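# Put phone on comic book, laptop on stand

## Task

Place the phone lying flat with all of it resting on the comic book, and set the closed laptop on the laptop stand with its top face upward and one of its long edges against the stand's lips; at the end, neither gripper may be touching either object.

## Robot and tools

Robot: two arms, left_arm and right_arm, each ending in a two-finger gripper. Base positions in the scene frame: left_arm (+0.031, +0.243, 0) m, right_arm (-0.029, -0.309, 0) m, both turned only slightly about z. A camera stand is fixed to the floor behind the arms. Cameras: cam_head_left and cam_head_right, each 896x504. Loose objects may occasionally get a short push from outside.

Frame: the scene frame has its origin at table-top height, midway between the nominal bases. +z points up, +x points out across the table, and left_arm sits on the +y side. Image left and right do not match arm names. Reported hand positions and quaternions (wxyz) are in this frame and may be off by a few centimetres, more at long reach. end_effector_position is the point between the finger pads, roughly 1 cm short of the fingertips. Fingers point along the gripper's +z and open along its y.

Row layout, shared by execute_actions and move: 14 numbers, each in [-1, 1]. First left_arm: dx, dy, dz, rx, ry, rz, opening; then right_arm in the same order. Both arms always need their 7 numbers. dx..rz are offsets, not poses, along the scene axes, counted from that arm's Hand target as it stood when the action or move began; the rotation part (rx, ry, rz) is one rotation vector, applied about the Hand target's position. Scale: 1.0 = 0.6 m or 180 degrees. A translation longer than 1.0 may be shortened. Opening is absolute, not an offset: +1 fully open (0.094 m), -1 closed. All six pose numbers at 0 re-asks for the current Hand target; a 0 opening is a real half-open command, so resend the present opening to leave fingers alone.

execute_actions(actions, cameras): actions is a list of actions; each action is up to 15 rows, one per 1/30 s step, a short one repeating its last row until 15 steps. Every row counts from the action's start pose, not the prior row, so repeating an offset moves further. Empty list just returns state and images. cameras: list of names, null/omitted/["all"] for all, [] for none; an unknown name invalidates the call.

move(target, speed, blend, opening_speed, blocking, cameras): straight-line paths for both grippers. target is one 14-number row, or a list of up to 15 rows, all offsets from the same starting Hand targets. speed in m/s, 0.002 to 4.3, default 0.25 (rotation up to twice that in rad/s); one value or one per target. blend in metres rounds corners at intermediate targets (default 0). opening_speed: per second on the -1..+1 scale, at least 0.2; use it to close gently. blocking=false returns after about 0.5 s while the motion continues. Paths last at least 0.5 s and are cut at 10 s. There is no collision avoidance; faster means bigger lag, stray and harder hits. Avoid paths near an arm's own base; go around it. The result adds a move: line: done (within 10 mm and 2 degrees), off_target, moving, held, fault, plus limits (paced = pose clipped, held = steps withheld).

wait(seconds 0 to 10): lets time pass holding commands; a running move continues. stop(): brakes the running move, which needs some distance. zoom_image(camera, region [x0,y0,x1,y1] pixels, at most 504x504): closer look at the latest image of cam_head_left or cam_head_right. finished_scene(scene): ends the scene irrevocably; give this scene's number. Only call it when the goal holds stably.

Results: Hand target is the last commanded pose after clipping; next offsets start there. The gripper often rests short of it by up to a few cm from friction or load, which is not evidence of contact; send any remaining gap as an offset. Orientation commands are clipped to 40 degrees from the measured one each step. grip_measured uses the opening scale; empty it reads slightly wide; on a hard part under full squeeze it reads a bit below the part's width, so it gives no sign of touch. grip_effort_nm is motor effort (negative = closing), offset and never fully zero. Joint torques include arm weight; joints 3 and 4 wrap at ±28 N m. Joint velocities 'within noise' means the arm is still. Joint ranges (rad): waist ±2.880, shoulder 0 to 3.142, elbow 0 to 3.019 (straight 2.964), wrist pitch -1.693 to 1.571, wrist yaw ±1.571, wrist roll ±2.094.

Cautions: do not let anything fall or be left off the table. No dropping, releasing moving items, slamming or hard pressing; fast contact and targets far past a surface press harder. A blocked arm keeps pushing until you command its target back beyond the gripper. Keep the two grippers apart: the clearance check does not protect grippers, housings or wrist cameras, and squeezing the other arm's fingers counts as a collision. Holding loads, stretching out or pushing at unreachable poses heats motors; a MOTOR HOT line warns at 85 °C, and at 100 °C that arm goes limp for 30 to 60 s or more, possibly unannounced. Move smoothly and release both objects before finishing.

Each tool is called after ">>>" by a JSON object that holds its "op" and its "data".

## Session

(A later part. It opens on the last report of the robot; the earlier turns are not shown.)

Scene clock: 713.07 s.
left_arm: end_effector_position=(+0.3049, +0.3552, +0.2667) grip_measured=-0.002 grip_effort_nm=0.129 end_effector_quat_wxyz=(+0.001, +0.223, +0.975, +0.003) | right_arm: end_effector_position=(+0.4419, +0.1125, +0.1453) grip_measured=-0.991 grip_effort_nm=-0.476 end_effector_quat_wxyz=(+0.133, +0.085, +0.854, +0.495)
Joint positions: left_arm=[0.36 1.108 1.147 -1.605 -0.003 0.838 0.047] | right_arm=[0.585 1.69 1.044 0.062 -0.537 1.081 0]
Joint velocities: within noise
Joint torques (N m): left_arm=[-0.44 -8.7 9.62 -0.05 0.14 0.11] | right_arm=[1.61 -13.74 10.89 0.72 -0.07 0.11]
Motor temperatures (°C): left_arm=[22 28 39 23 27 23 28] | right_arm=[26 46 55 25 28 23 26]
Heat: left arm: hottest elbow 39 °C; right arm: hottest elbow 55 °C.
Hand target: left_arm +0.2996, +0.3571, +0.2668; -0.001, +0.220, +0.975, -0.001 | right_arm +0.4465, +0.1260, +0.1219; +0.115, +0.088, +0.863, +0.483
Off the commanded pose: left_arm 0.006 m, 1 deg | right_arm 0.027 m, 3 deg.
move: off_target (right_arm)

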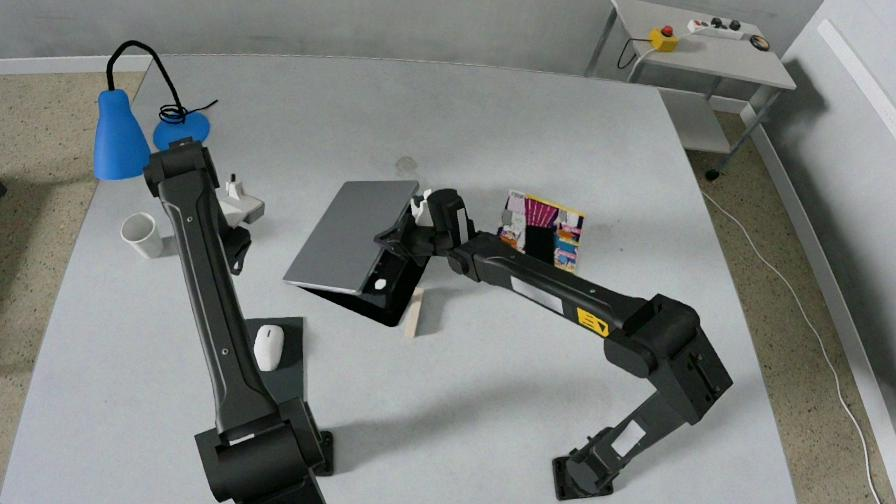

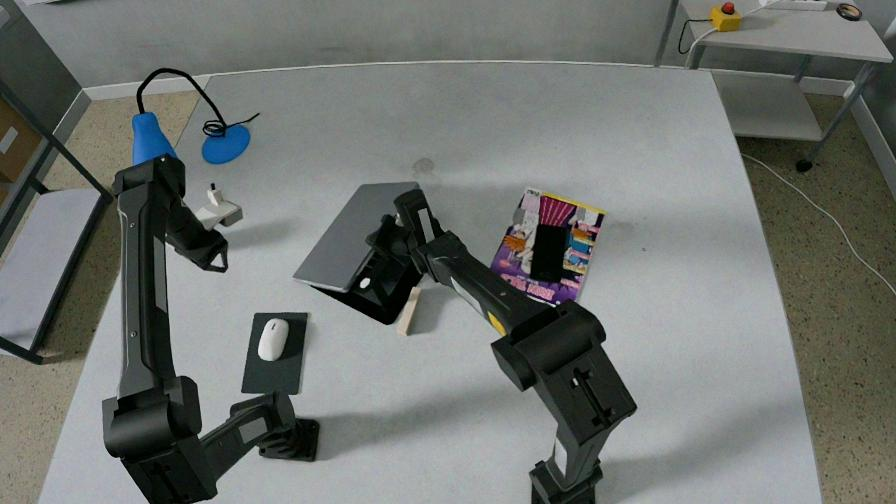

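>>> {"op": "move", "data": {"target": [[0,0,0,0,0,0,0,0,0,0.02,0,0,0,-1],[0,0,0,0,0,0,0,-0.035,-0.11,0.03,0,0,0,-1],[0,0,0,0,0,0,0,-0.03,-0.1,-0.04,0,0,0,-1]], "speed": 0.08}}

>>> {"op": "zoom_image", "data": {"camera": "cam_head_right", "region": [290, 140, 470, 320]}}

>>> {"op": "zoom_image", "data": {"camera": "cam_head_left", "region": [280, 140, 460, 320]}}

Scene clock: 718.97 s.
left_arm: end_effector_position=(+0.3049, +0.3552, +0.2667) grip_measured=-0.002 grip_effort_nm=0.129 end_effector_quat_wxyz=(+0.001, +0.223, +0.975, +0.003) | right_arm: end_effector_position=(+0.4329, +0.0753, +0.1517) grip_measured=-0.991 grip_effort_nm=-0.471 end_effector_quat_wxyz=(+0.141, +0.070, +0.846, +0.510)
Joint positions: left_arm=[0.36 1.108 1.147 -1.605 -0.003 0.838 0.047] | right_arm=[0.524 1.625 0.956 0.104 -0.608 1.035 0]
Joint velocities: within noise
Joint torques (N m): left_arm=[-0.5 -8.23 9.77 -0.01 0.13 0.1] | right_arm=[-0.09 -11.99 5.63 1.52 0.07 -0.01]
Motor temperatures (°C): left_arm=[22 28 39 23 27 23 28] | right_arm=[26 46 55 25 28 23 26]
Heat: left arm: hottest elbow 39 °C; right arm: hottest elbow 55 °C.
Hand target: left_arm +0.2996, +0.3571, +0.2668; -0.001, +0.220, +0.975, -0.001 | right_arm +0.4284, +0.0661, +0.0978; +0.114, +0.088, +0.863, +0.483
Off the commanded pose: left_arm 0.006 m, 1 deg | right_arm 0.055 m, 5 deg.
move: off_target (right_arm)

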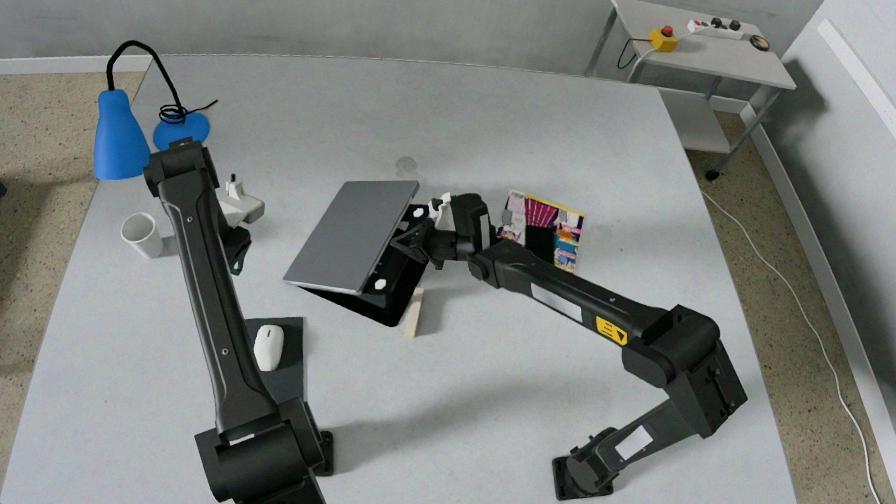

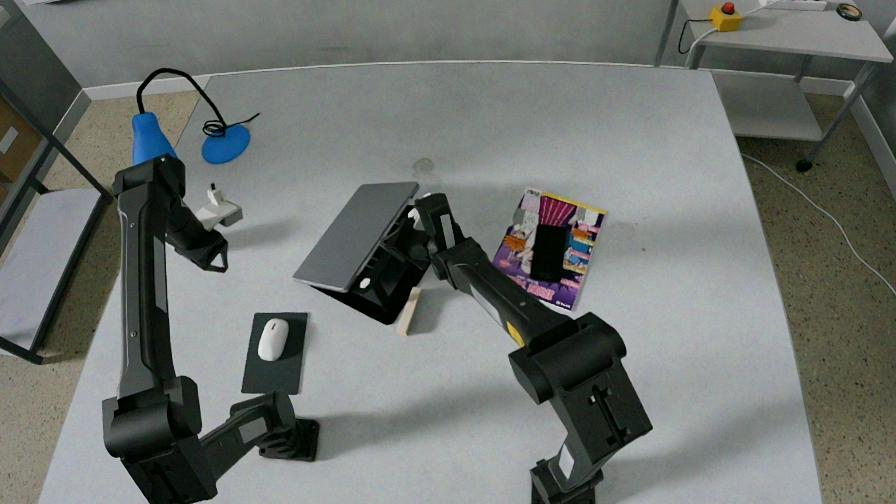

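Scaled by 2.800.

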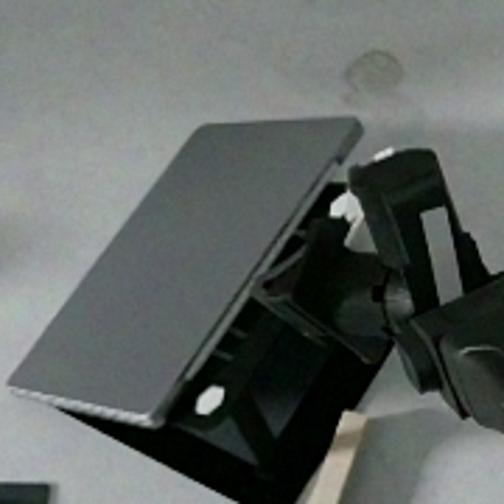

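Scaled by 2.800.

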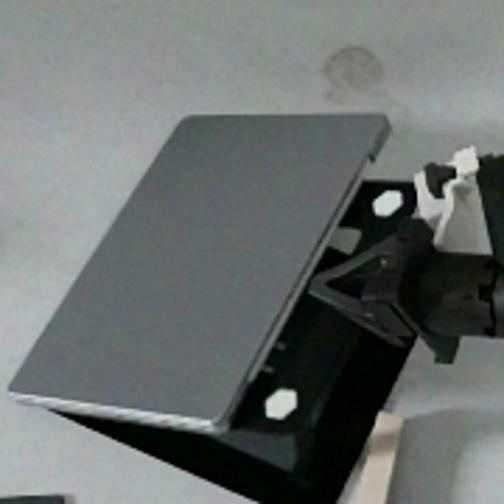

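>>> {"op": "move", "data": {"target": [0,0,0,0,0,0,0,0.02,0.055,-0.005,0,0,0,-1], "speed": 0.05}}

>>> {"op": "zoom_image", "data": {"camera": "cam_head_right", "region": [290, 140, 470, 320]}}

>>> {"op": "zoom_image", "data": {"camera": "cam_head_left", "region": [280, 140, 460, 320]}}

Scene clock: 724.10 s.
left_arm: end_effector_position=(+0.3049, +0.3552, +0.2667) grip_measured=-0.002 grip_effort_nm=0.129 end_effector_quat_wxyz=(+0.001, +0.223, +0.975, +0.003) | right_arm: end_effector_position=(+0.4413, +0.0894, +0.1488) grip_measured=-0.991 grip_effort_nm=-0.462 end_effector_quat_wxyz=(+0.145, +0.077, +0.844, +0.510)
Joint positions: left_arm=[0.36 1.108 1.147 -1.605 -0.003 0.838 0.047] | right_arm=[0.544 1.659 0.987 0.123 -0.578 1.063 0]
Joint velocities: within noise
Joint torques (N m): left_arm=[-0.21 -8.29 9.46 -0.05 0.12 0.07] | right_arm=[1.73 -10.64 8.49 1.03 0.27 -0.03]
Motor temperatures (°C): left_arm=[22 28 39 23 27 23 28] | right_arm=[26 46 54 25 28 23 26]
Heat: left arm: hottest elbow 39 °C; right arm: hottest elbow 54 °C.
Hand target: left_arm +0.2996, +0.3571, +0.2668; -0.001, +0.220, +0.975, -0.001 | right_arm +0.4404, +0.0990, +0.0948; +0.114, +0.088, +0.863, +0.483
Off the commanded pose: left_arm 0.006 m, 1 deg | right_arm 0.055 m, 5 deg.
move: off_target (right_arm)

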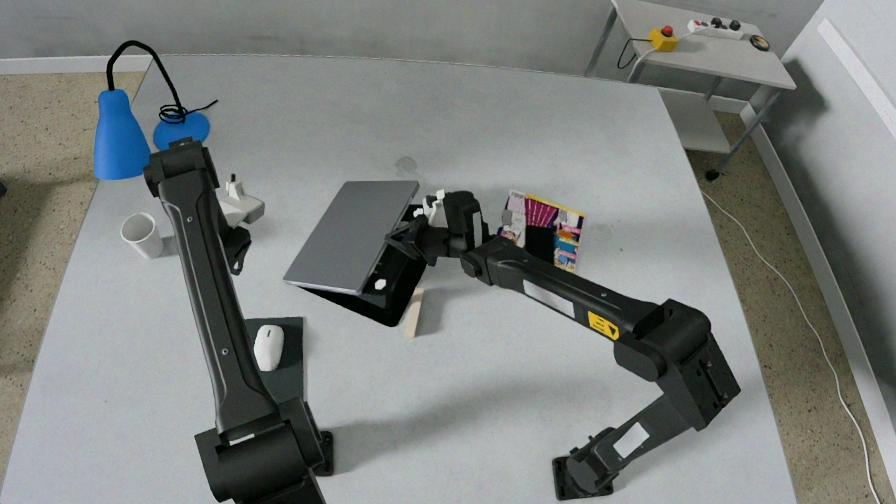

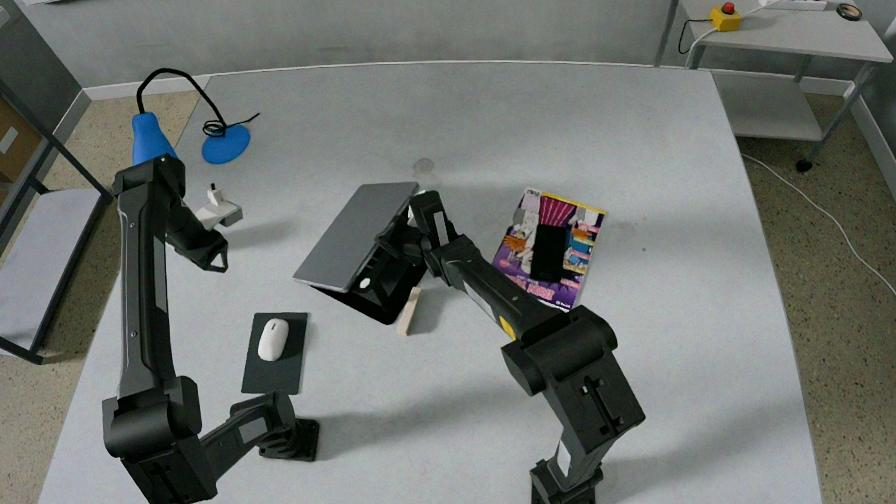

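Scaled by 2.800.

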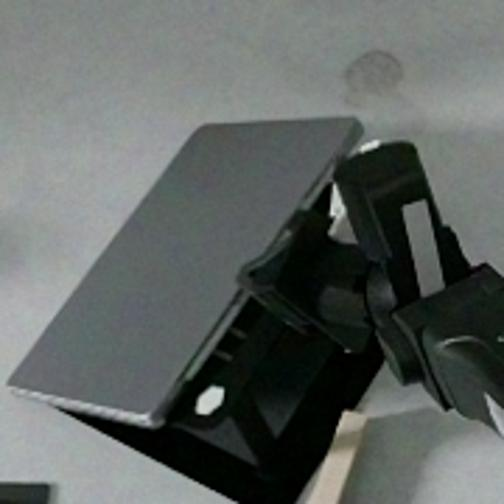

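Scaled by 2.800.

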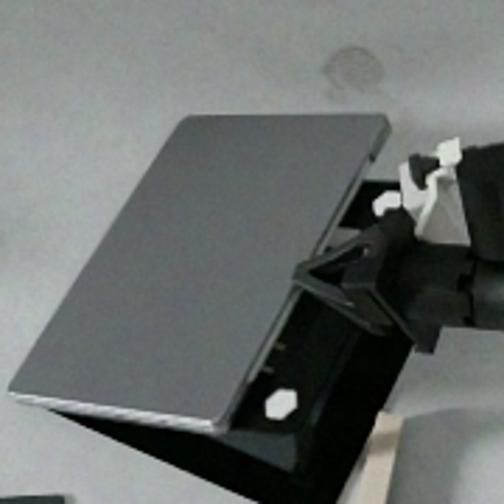

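>>> {"op": "move", "data": {"target": [[0,0,0,0,0,0,0,-0.01,-0.04,0.08,0,0,0,-1],[0,0,0,0,0,0,0,-0.01,-0.06,0.17,-0.181,0.07,0,-1]], "speed": 0.12}}

>>> {"op": "zoom_image", "data": {"camera": "cam_head_right", "region": [290, 140, 470, 320]}}

>>> {"op": "zoom_image", "data": {"camera": "cam_head_left", "region": [280, 140, 460, 320]}}

Scene clock: 735.60 s.
left_arm: end_effector_position=(+0.3049, +0.3552, +0.2667) grip_measured=-0.002 grip_effort_nm=0.129 end_effector_quat_wxyz=(+0.001, +0.223, +0.975, +0.003) | right_arm: end_effector_position=(+0.4223, +0.0469, +0.1881) grip_measured=-0.992 grip_effort_nm=-0.462 end_effector_quat_wxyz=(+0.034, +0.115, +0.971, +0.205)
Joint positions: left_arm=[0.36 1.108 1.147 -1.605 -0.003 0.838 0.047] | right_arm=[0.585 1.658 1.434 -1.018 -0.265 0.87 0]
Joint velocities: within noise
Joint torques (N m): left_arm=[-0.03 -7.47 9.8 -0.06 0.13 0.06] | right_arm=[1.44 -15.68 13.52 0.24 -0.01 0.05]
Motor temperatures (°C): left_arm=[22 27 39 23 27 23 28] | right_arm=[26 46 55 25 28 23 26]
Heat: left arm: hottest elbow 39 °C; right arm: hottest elbow 55 °C.
Hand target: left_arm +0.2996, +0.3571, +0.2668; -0.001, +0.220, +0.975, -0.001 | right_arm +0.4344, +0.0630, +0.1968; +0.040, +0.104, +0.971, +0.210
Off the commanded pose: left_arm 0.006 m, 1 deg | right_arm 0.022 m, 2 deg.
move: off_target (right_arm)

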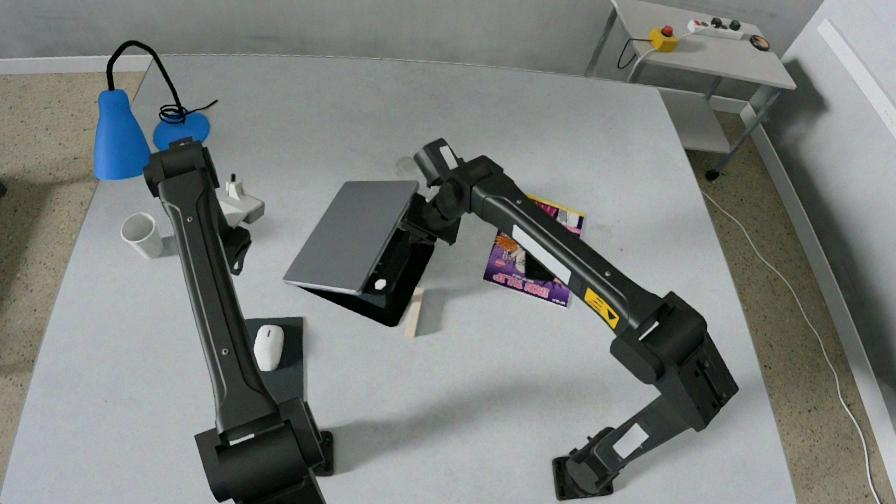

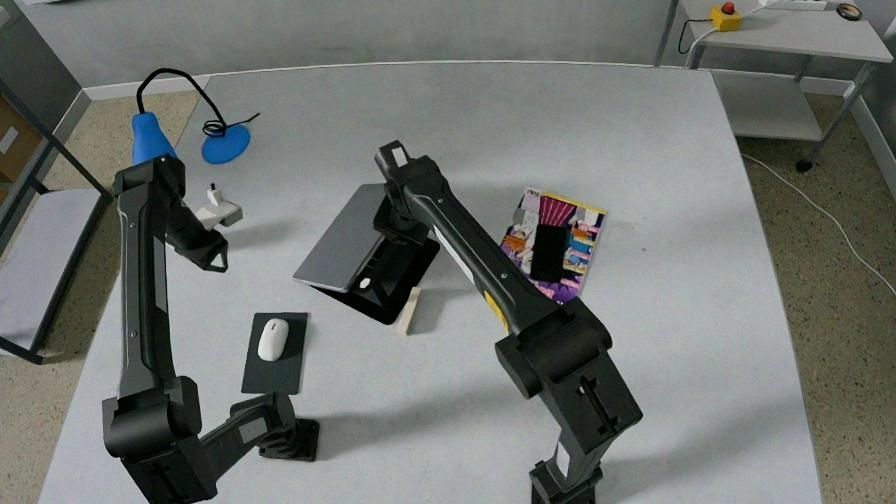

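Scaled by 2.800.

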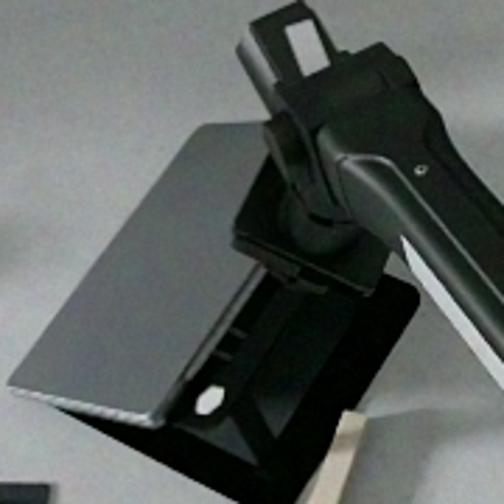

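Scaled by 2.800.

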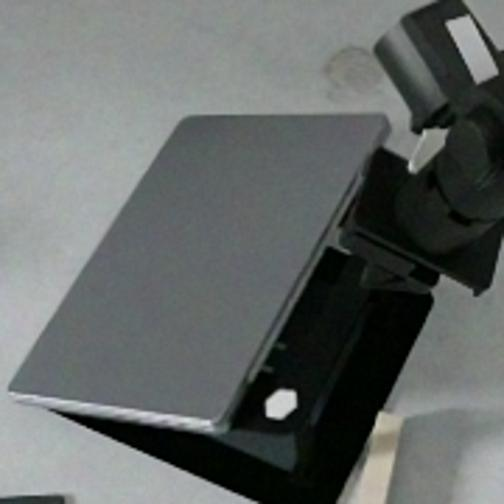

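>>> {"op": "move", "data": {"target": [[0,0,0,0,0,0,0,0.02,0.058,-0.02,0,0,0,-1],[0,0,0,0,0,0,0,0.02,0.055,-0.085,0,0,0,-1]], "speed": 0.08}}

>>> {"op": "zoom_image", "data": {"camera": "cam_head_right", "region": [290, 140, 470, 320]}}

>>> {"op": "zoom_image", "data": {"camera": "cam_head_left", "region": [280, 140, 460, 320]}}

Scene clock: 743.33 s.
left_arm: end_effector_position=(+0.3049, +0.3552, +0.2667) grip_measured=-0.002 grip_effort_nm=0.129 end_effector_quat_wxyz=(+0.001, +0.223, +0.975, +0.003) | right_arm: end_effector_position=(+0.4444, +0.0889, +0.1639) grip_measured=-0.992 grip_effort_nm=-0.457 end_effector_quat_wxyz=(+0.047, +0.103, +0.970, +0.216)
Joint positions: left_arm=[0.36 1.108 1.147 -1.605 -0.003 0.838 0.047] | right_arm=[0.625 1.762 1.498 -0.937 -0.253 0.89 0]
Joint velocities: within noise
Joint torques (N m): left_arm=[-0.38 -8 9.66 0.08 0.17 0.09] | right_arm=[1.2 -18.78 9.28 1.36 -0.01 0.19]
Motor temperatures (°C): left_arm=[22 27 39 23 27 23 28] | right_arm=[26 46 57 25 28 23 26]
Heat: left arm: hottest elbow 39 °C; right arm: hottest elbow 57 °C.
Hand target: left_arm +0.2996, +0.3571, +0.2668; -0.001, +0.220, +0.975, -0.001 | right_arm +0.4463, +0.0961, +0.1459; +0.040, +0.104, +0.971, +0.210
Off the commanded pose: left_arm 0.006 m, 1 deg | right_arm 0.020 m, 1 deg.
move: off_target (right_arm)

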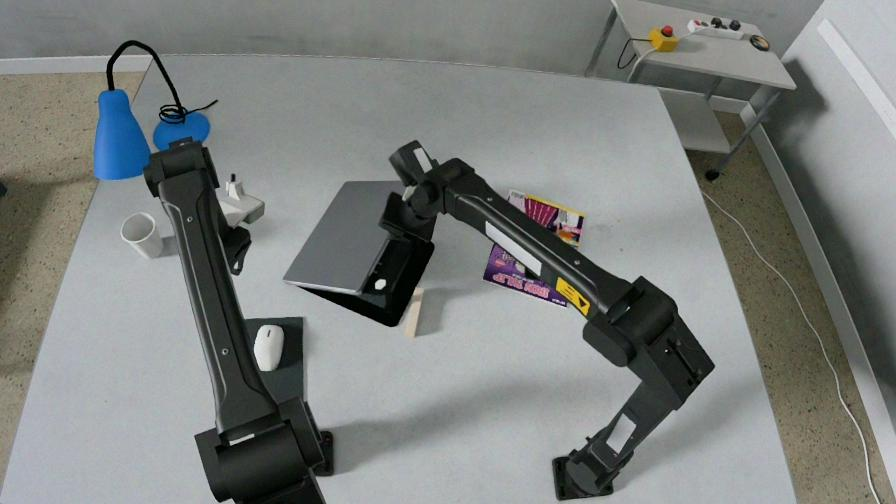

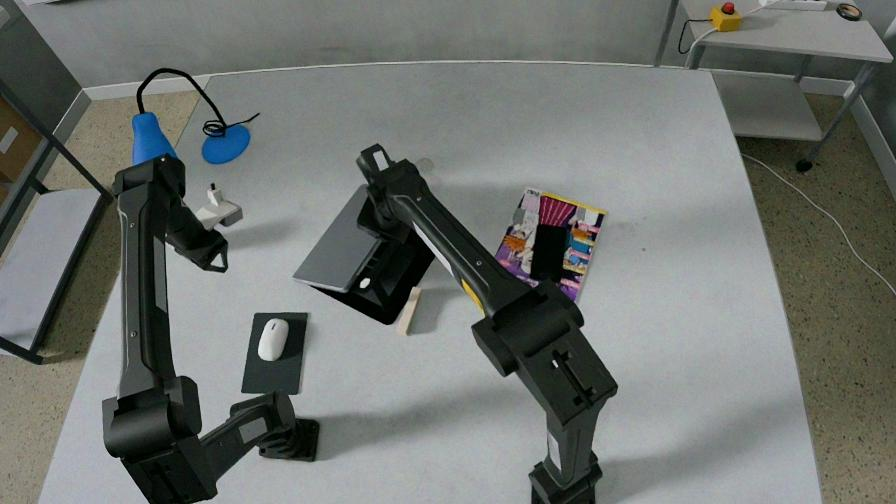

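Scaled by 2.800.

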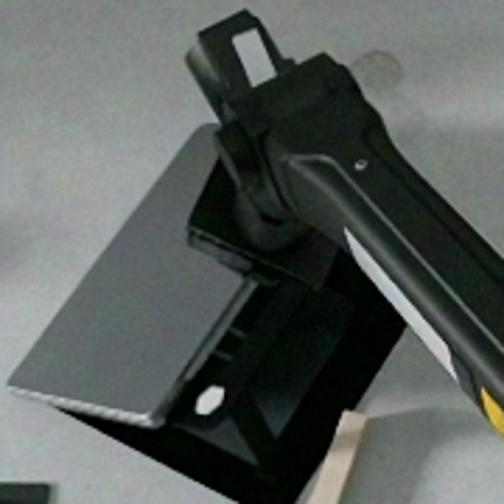

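Scaled by 2.800.

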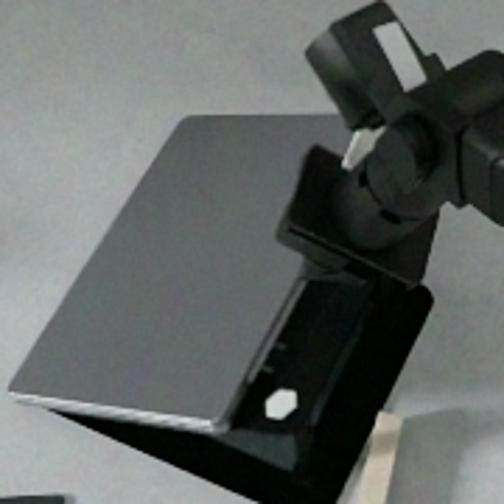

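>>> {"op": "move", "data": {"target": [0,0,0,0,0,0,0,0.0,0.0,-0.045,0,0,0,-1], "speed": 0.06}}

>>> {"op": "zoom_image", "data": {"camera": "cam_head_right", "region": [290, 140, 470, 320]}}

>>> {"op": "zoom_image", "data": {"camera": "cam_head_left", "region": [280, 140, 460, 320]}}

Scene clock: 748.40 s.
left_arm: end_effector_position=(+0.3049, +0.3552, +0.2667) grip_measured=-0.002 grip_effort_nm=0.129 end_effector_quat_wxyz=(+0.001, +0.223, +0.975, +0.003) | right_arm: end_effector_position=(+0.4499, +0.0928, +0.1483) grip_measured=-0.992 grip_effort_nm=-0.462 end_effector_quat_wxyz=(+0.055, +0.102, +0.968, +0.223)
Joint positions: left_arm=[0.36 1.108 1.147 -1.605 -0.003 0.838 0.047] | right_arm=[0.625 1.779 1.474 -0.873 -0.252 0.89 0]
Joint velocities: within noise
Joint torques (N m): left_arm=[-0.26 -7.94 9.83 -0.02 0.11 0.06] | right_arm=[1.08 -18.49 7.82 1.25 0 0.19]
Motor temperatures (°C): left_arm=[22 27 39 23 27 23 28] | right_arm=[26 46 56 25 28 23 26]
Heat: left arm: hottest elbow 39 °C; right arm: hottest elbow 56 °C.
Hand target: left_arm +0.2996, +0.3571, +0.2668; -0.001, +0.220, +0.975, -0.001 | right_arm +0.4463, +0.0961, +0.1189; +0.040, +0.104, +0.971, +0.210
Off the commanded pose: left_arm 0.006 m, 1 deg | right_arm 0.030 m, 2 deg.
move: off_target (right_arm)

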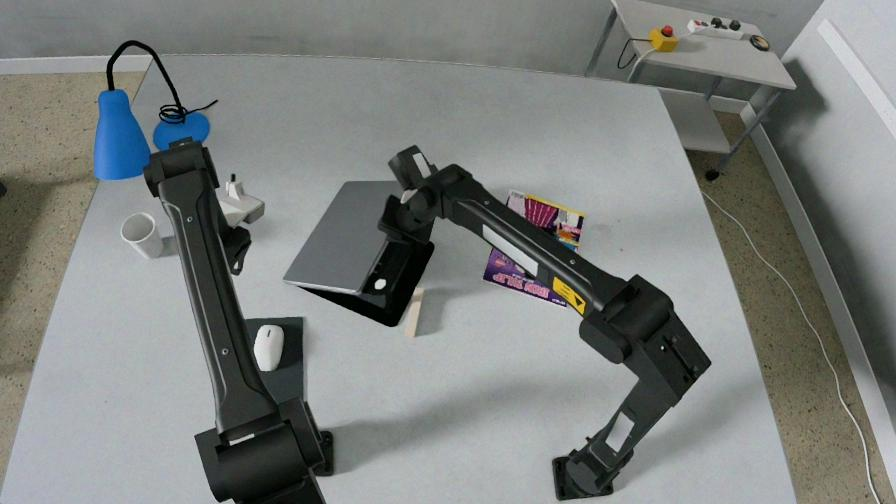

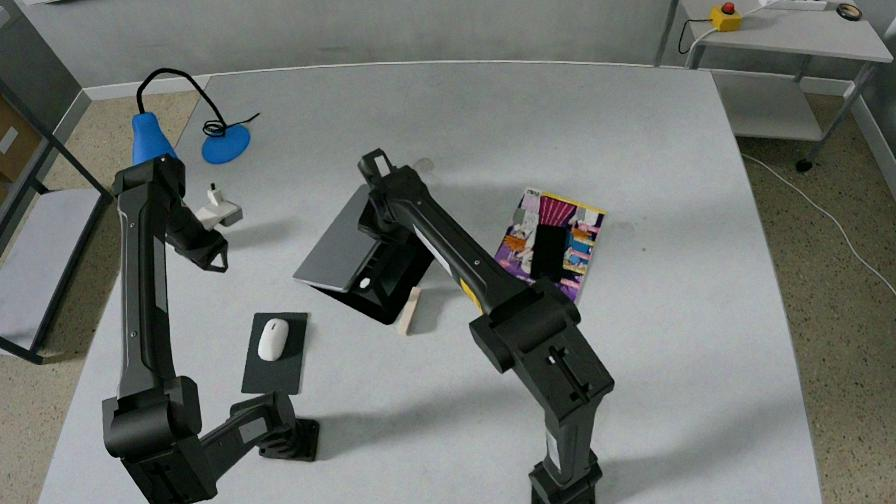

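Scaled by 2.800.

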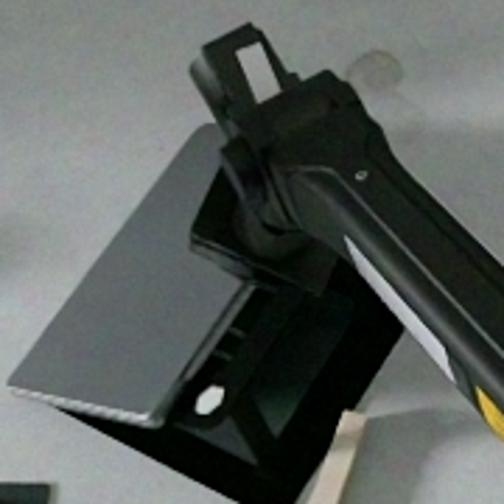

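Scaled by 2.800.

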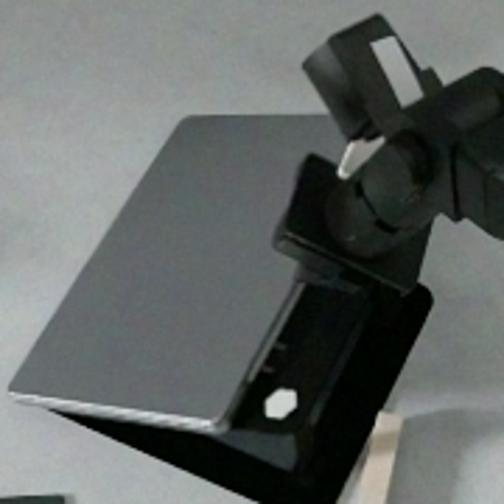

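>>> {"op": "move", "data": {"target": [0,0,0,0,0,0,0,0.012,0.05,-0.006,0,0,0,-1], "speed": 0.05}}

>>> {"op": "zoom_image", "data": {"camera": "cam_head_right", "region": [290, 140, 470, 320]}}

>>> {"op": "zoom_image", "data": {"camera": "cam_head_left", "region": [280, 140, 460, 320]}}

Scene clock: 751.73 s.
left_arm: end_effector_position=(+0.3049, +0.3552, +0.2667) grip_measured=-0.002 grip_effort_nm=0.129 end_effector_quat_wxyz=(+0.001, +0.223, +0.975, +0.003) | right_arm: end_effector_position=(+0.4493, +0.0952, +0.1466) grip_measured=-0.992 grip_effort_nm=-0.452 end_effector_quat_wxyz=(+0.057, +0.115, +0.968, +0.218)
Joint positions: left_arm=[0.36 1.108 1.147 -1.605 -0.003 0.838 0.047] | right_arm=[0.633 1.783 1.477 -0.873 -0.235 0.921 0]
Joint velocities: within noise
Joint torques (N m): left_arm=[-0.21 -8.29 9.78 0.08 0.14 0.1] | right_arm=[2.96 -14.1 12.48 1.13 -0.19 0.22]
Motor temperatures (°C): left_arm=[22 27 39 23 27 23 28] | right_arm=[26 46 56 25 28 23 26]
Heat: left arm: hottest elbow 39 °C; right arm: hottest elbow 56 °C.
Hand target: left_arm +0.2996, +0.3571, +0.2668; -0.001, +0.220, +0.975, -0.001 | right_arm +0.4536, +0.1260, +0.1154; +0.040, +0.104, +0.971, +0.210
Off the commanded pose: left_arm 0.006 m, 1 deg | right_arm 0.044 m, 2 deg.
move: off_target (right_arm)

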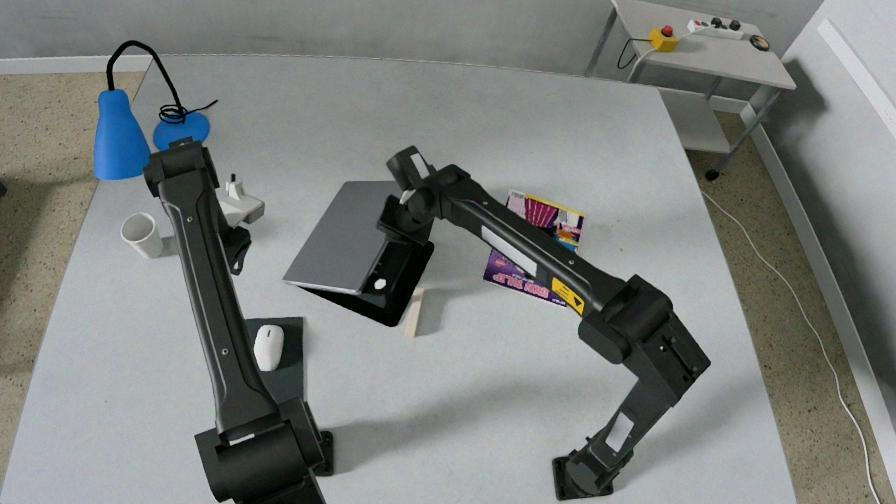

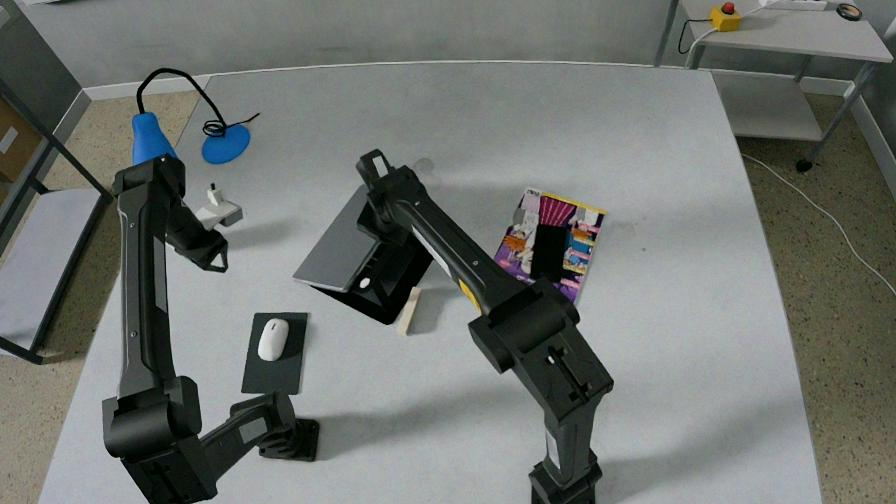

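Scaled by 2.800.

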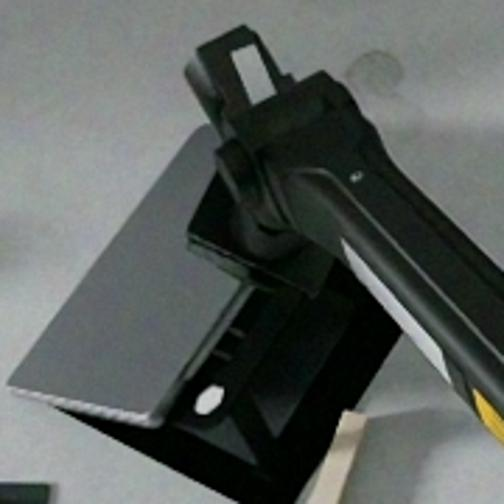

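Scaled by 2.800.

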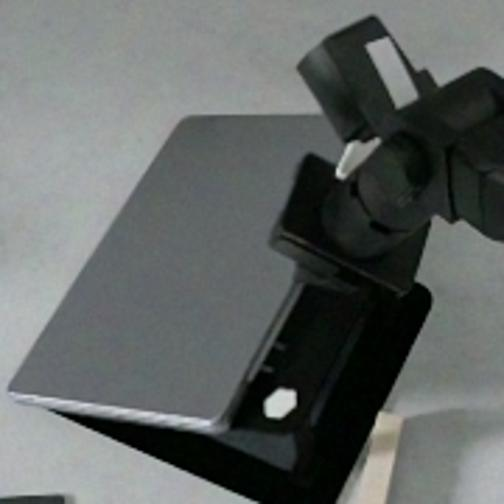

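>>> {"op": "move", "data": {"target": [0,0,0,0,0,0,0,0.012,0.04,0.0,0,0,0,-1], "speed": 0.05}}

>>> {"op": "zoom_image", "data": {"camera": "cam_head_right", "region": [290, 140, 470, 320]}}

>>> {"op": "zoom_image", "data": {"camera": "cam_head_left", "region": [280, 140, 460, 320]}}

Scene clock: 755.50 s.
left_arm: end_effector_position=(+0.3049, +0.3552, +0.2667) grip_measured=-0.002 grip_effort_nm=0.134 end_effector_quat_wxyz=(+0.001, +0.223, +0.975, +0.003) | right_arm: end_effector_position=(+0.4501, +0.1399, +0.1270) grip_measured=-0.992 grip_effort_nm=-0.452 end_effector_quat_wxyz=(+0.046, +0.100, +0.970, +0.215)
Joint positions: left_arm=[0.36 1.108 1.147 -1.605 -0.003 0.838 0.047] | right_arm=[0.688 1.879 1.566 -0.876 -0.232 0.944 0]
Joint velocities: within noise
Joint torques (N m): left_arm=[-0.09 -8.18 9.68 0.03 0.12 0.06] | right_arm=[0.73 -18.02 12.14 0.42 0.01 0.14]
Motor temperatures (°C): left_arm=[22 27 39 23 27 23 28] | right_arm=[26 46 56 25 27 23 26]
Heat: left arm: hottest elbow 39 °C; right arm: hottest elbow 56 °C.
Hand target: left_arm +0.2996, +0.3571, +0.2668; -0.001, +0.220, +0.975, -0.001 | right_arm +0.4607, +0.1501, +0.1152; +0.040, +0.104, +0.971, +0.210
Off the commanded pose: left_arm 0.006 m, 1 deg | right_arm 0.019 m, 1 deg.
move: off_target (right_arm)

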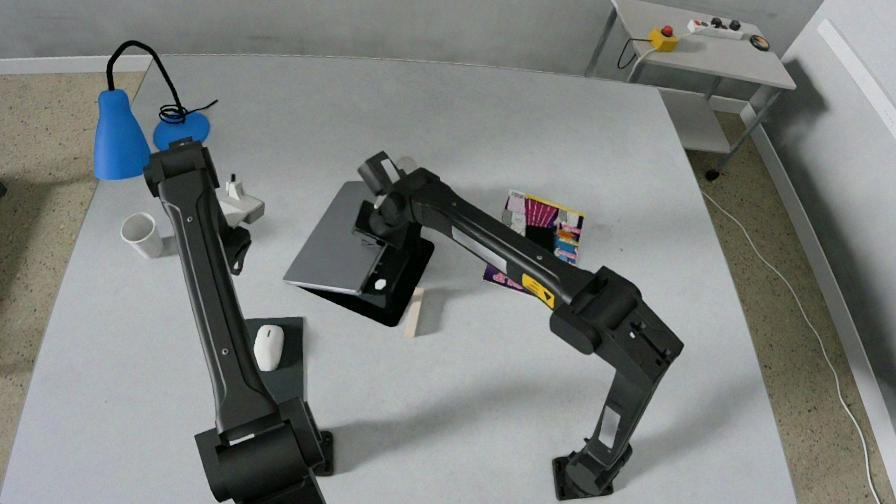

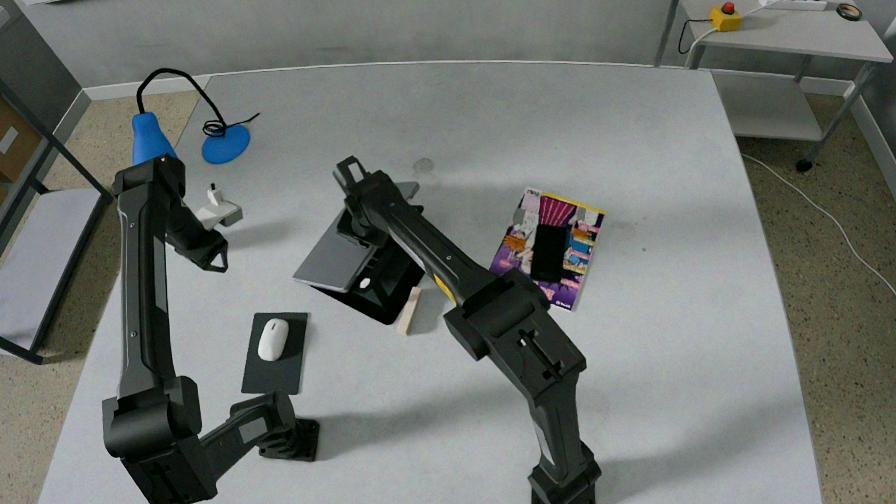

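Scaled by 2.800.

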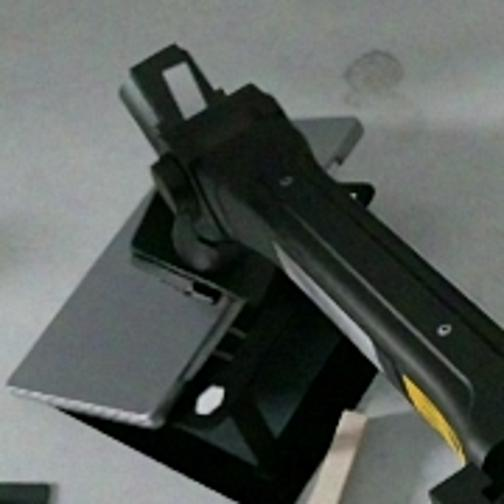

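Scaled by 2.800.

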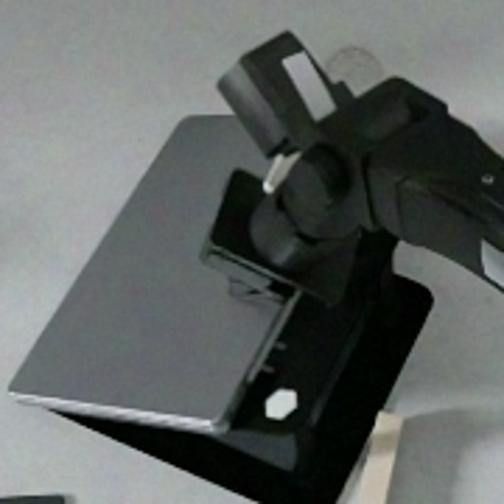

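>>> {"op": "move", "data": {"target": [[0.1,0,-0.05,0,0,0,-1,0,0,0.15,0,0,0,-1],[0.47,-0.08,-0.3,0,0,0,-1,-0.03,-0.35,0.25,0,0,0,-1],[0.47,-0.085,-0.4,0,0,0,-1,-0.03,-0.35,0.25,0,0,0,-1]], "speed": 0.15}}

>>> {"op": "zoom_image", "data": {"camera": "cam_head_right", "region": [280, 150, 440, 320]}}

>>> {"op": "zoom_image", "data": {"camera": "cam_head_left", "region": [270, 150, 440, 320]}}

Scene clock: 772.40 s.
left_arm: end_effector_position=(+0.5732, +0.3130, +0.0259) grip_measured=-0.981 grip_effort_nm=-1.004 end_effector_quat_wxyz=(-0.009, +0.218, +0.976, -0.004) | right_arm: end_effector_position=(+0.4486, -0.0535, +0.2680) grip_measured=-0.992 grip_effort_nm=-0.452 end_effector_quat_wxyz=(+0.046, +0.103, +0.970, +0.213)
Joint positions: left_arm=[0.101 1.931 1.419 -1.078 0.001 0.57 0.001] | right_arm=[0.383 1.564 1.529 -1.238 -0.329 0.65 0]
Joint velocities: within noise
Joint torques (N m): left_arm=[-2.08 -19.25 9.92 0.39 -0.04 -0.1] | right_arm=[0.03 -18.78 7.97 0.25 -0.2 0.05]
Motor temperatures (°C): left_arm=[22 27 40 23 27 23 28] | right_arm=[26 47 55 25 27 23 26]
Heat: left arm: hottest elbow 40 °C; right arm: hottest elbow 55 °C.
Hand target: left_arm +0.5818, +0.3062, +0.0269; +0.000, +0.220, +0.975, -0.001 | right_arm +0.4427, -0.0600, +0.2653; +0.040, +0.104, +0.971, +0.210
Off the commanded pose: left_arm 0.011 m, 1 deg | right_arm 0.009 m, 1 deg.
move: off_target (left_arm)

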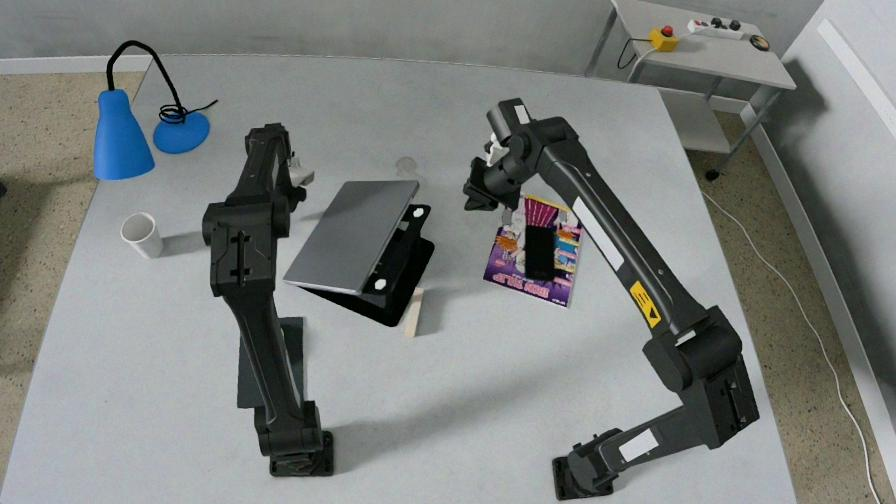

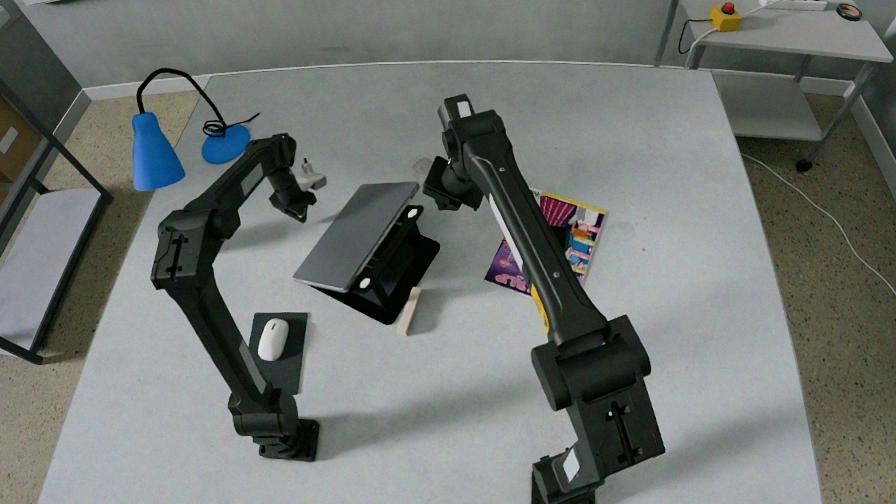

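Scaled by 2.965.

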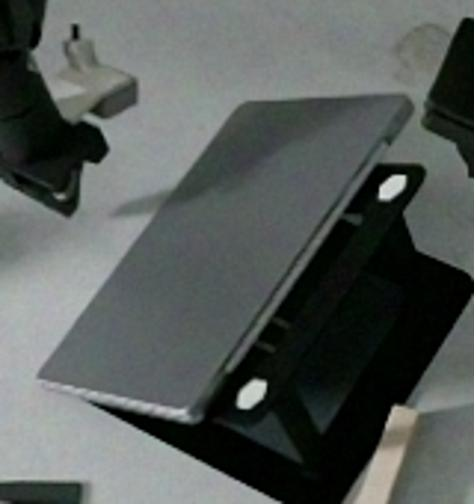

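Scaled by 2.965.

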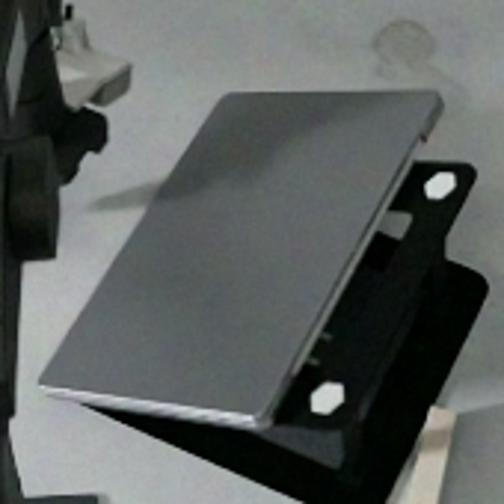

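>>> {"op": "move", "data": {"target": [0,0,-0.06,0,0,0,-1,0,0,0,0,0,0,-1], "speed": 0.04, "cameras": []}}

>>> {"op": "move", "data": {"target": [[0,0,0.13,0,0,0,-1,0,0,0,0,0,0,-1],[-0.06,-0.16,0.16,0,0,0,-1,0,0,0,0,0,0,-1]], "speed": 0.12}}

Scene clock: 776.07 s.
left_arm: end_effector_position=(+0.5852, +0.3146, +0.0132) grip_measured=-0.981 grip_effort_nm=-1.004 end_effector_quat_wxyz=(+0.009, +0.218, +0.976, +0.003) | right_arm: end_effector_position=(+0.4486, -0.0535, +0.2680) grip_measured=-0.992 grip_effort_nm=-0.452 end_effector_quat_wxyz=(+0.046, +0.103, +0.970, +0.213)
Joint positions: left_arm=[0.101 1.953 1.417 -1.015 0.001 0.569 0.001] | right_arm=[0.383 1.564 1.529 -1.238 -0.329 0.65 0]
Joint velocities: within noise
Joint torques (N m): left_arm=[-2.43 -17.44 6.98 1.39 -0.01 -0.09] | right_arm=[0.03 -18.61 8.01 0.27 -0.2 0.05]
Motor temperatures (°C): left_arm=[22 28 40 23 27 23 28] | right_arm=[26 47 55 25 27 23 26]
Heat: left arm: hottest elbow 40 °C; right arm: hottest elbow 55 °C.
Hand target: left_arm +0.5817, +0.3062, -0.0090; +0.000, +0.220, +0.975, -0.001 | right_arm +0.4427, -0.0600, +0.2653; +0.040, +0.104, +0.971, +0.210
Off the commanded pose: left_arm 0.024 m, 1 deg | right_arm 0.009 m, 1 deg.
move: off_target (left_arm)
No camera images: "cameras" was empty.

Scene clock: 778.43 s.
left_arm: end_effector_position=(+0.5505, +0.2139, +0.0751) grip_measured=-0.981 grip_effort_nm=-1.004 end_effector_quat_wxyz=(-0.006, +0.222, +0.975, -0.002) | right_arm: end_effector_position=(+0.4486, -0.0535, +0.2680) grip_measured=-0.992 grip_effort_nm=-0.452 end_effector_quat_wxyz=(+0.046, +0.103, +0.970, +0.213)
Joint positions: left_arm=[-0.083 1.808 1.377 -1.152 0.001 0.393 0.001] | right_arm=[0.383 1.564 1.529 -1.238 -0.329 0.65 0]
Joint velocities: within noise
Joint torques (N m): left_arm=[-2.08 -20.01 8.29 0.05 0.04 -0.04] | right_arm=[-0.03 -18.73 8.01 0.24 -0.2 0.05]
Motor temperatures (°C): left_arm=[22 28 40 23 27 23 28] | right_arm=[26 47 55 25 27 23 26]
Heat: left arm: hottest elbow 40 °C; right arm: hottest elbow 55 °C.
Hand target: left_arm +0.5456, +0.2103, +0.0867; -0.001, +0.220, +0.975, -0.001 | right_arm +0.4427, -0.0600, +0.2653; +0.040, +0.104, +0.971, +0.210
Off the commanded pose: left_arm 0.013 m, 1 deg | right_arm 0.009 m, 1 deg.
move: off_target (left_arm)

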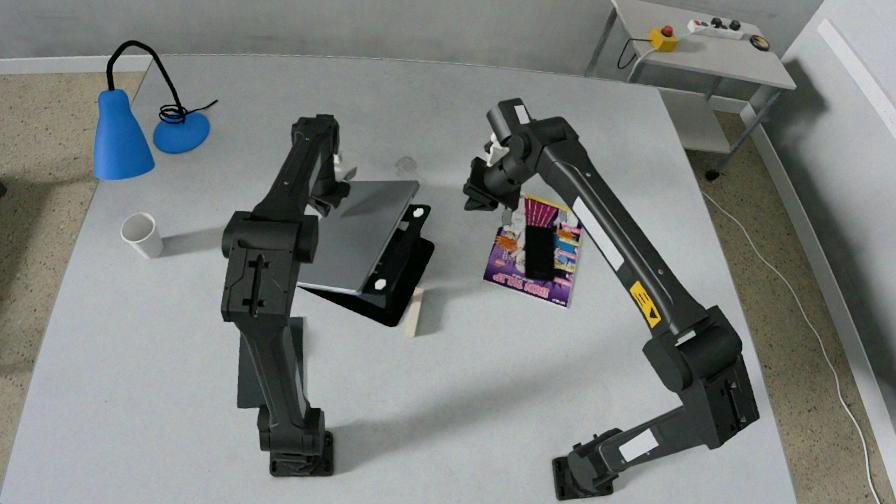

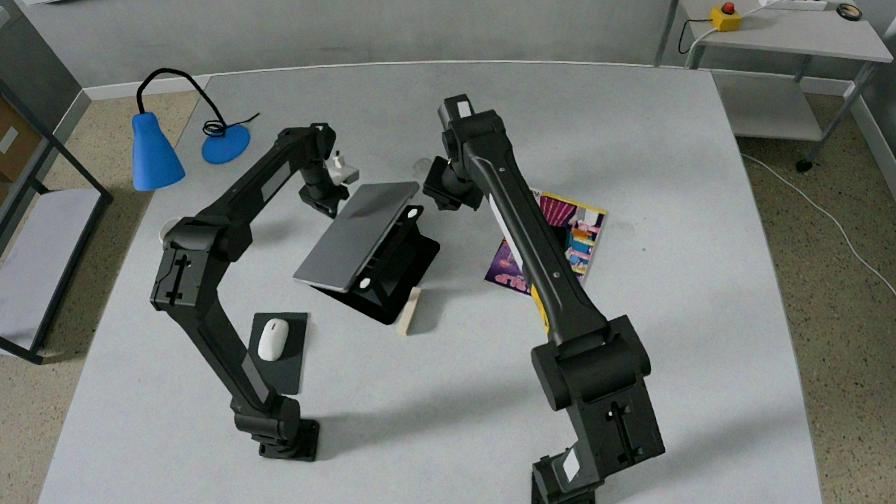

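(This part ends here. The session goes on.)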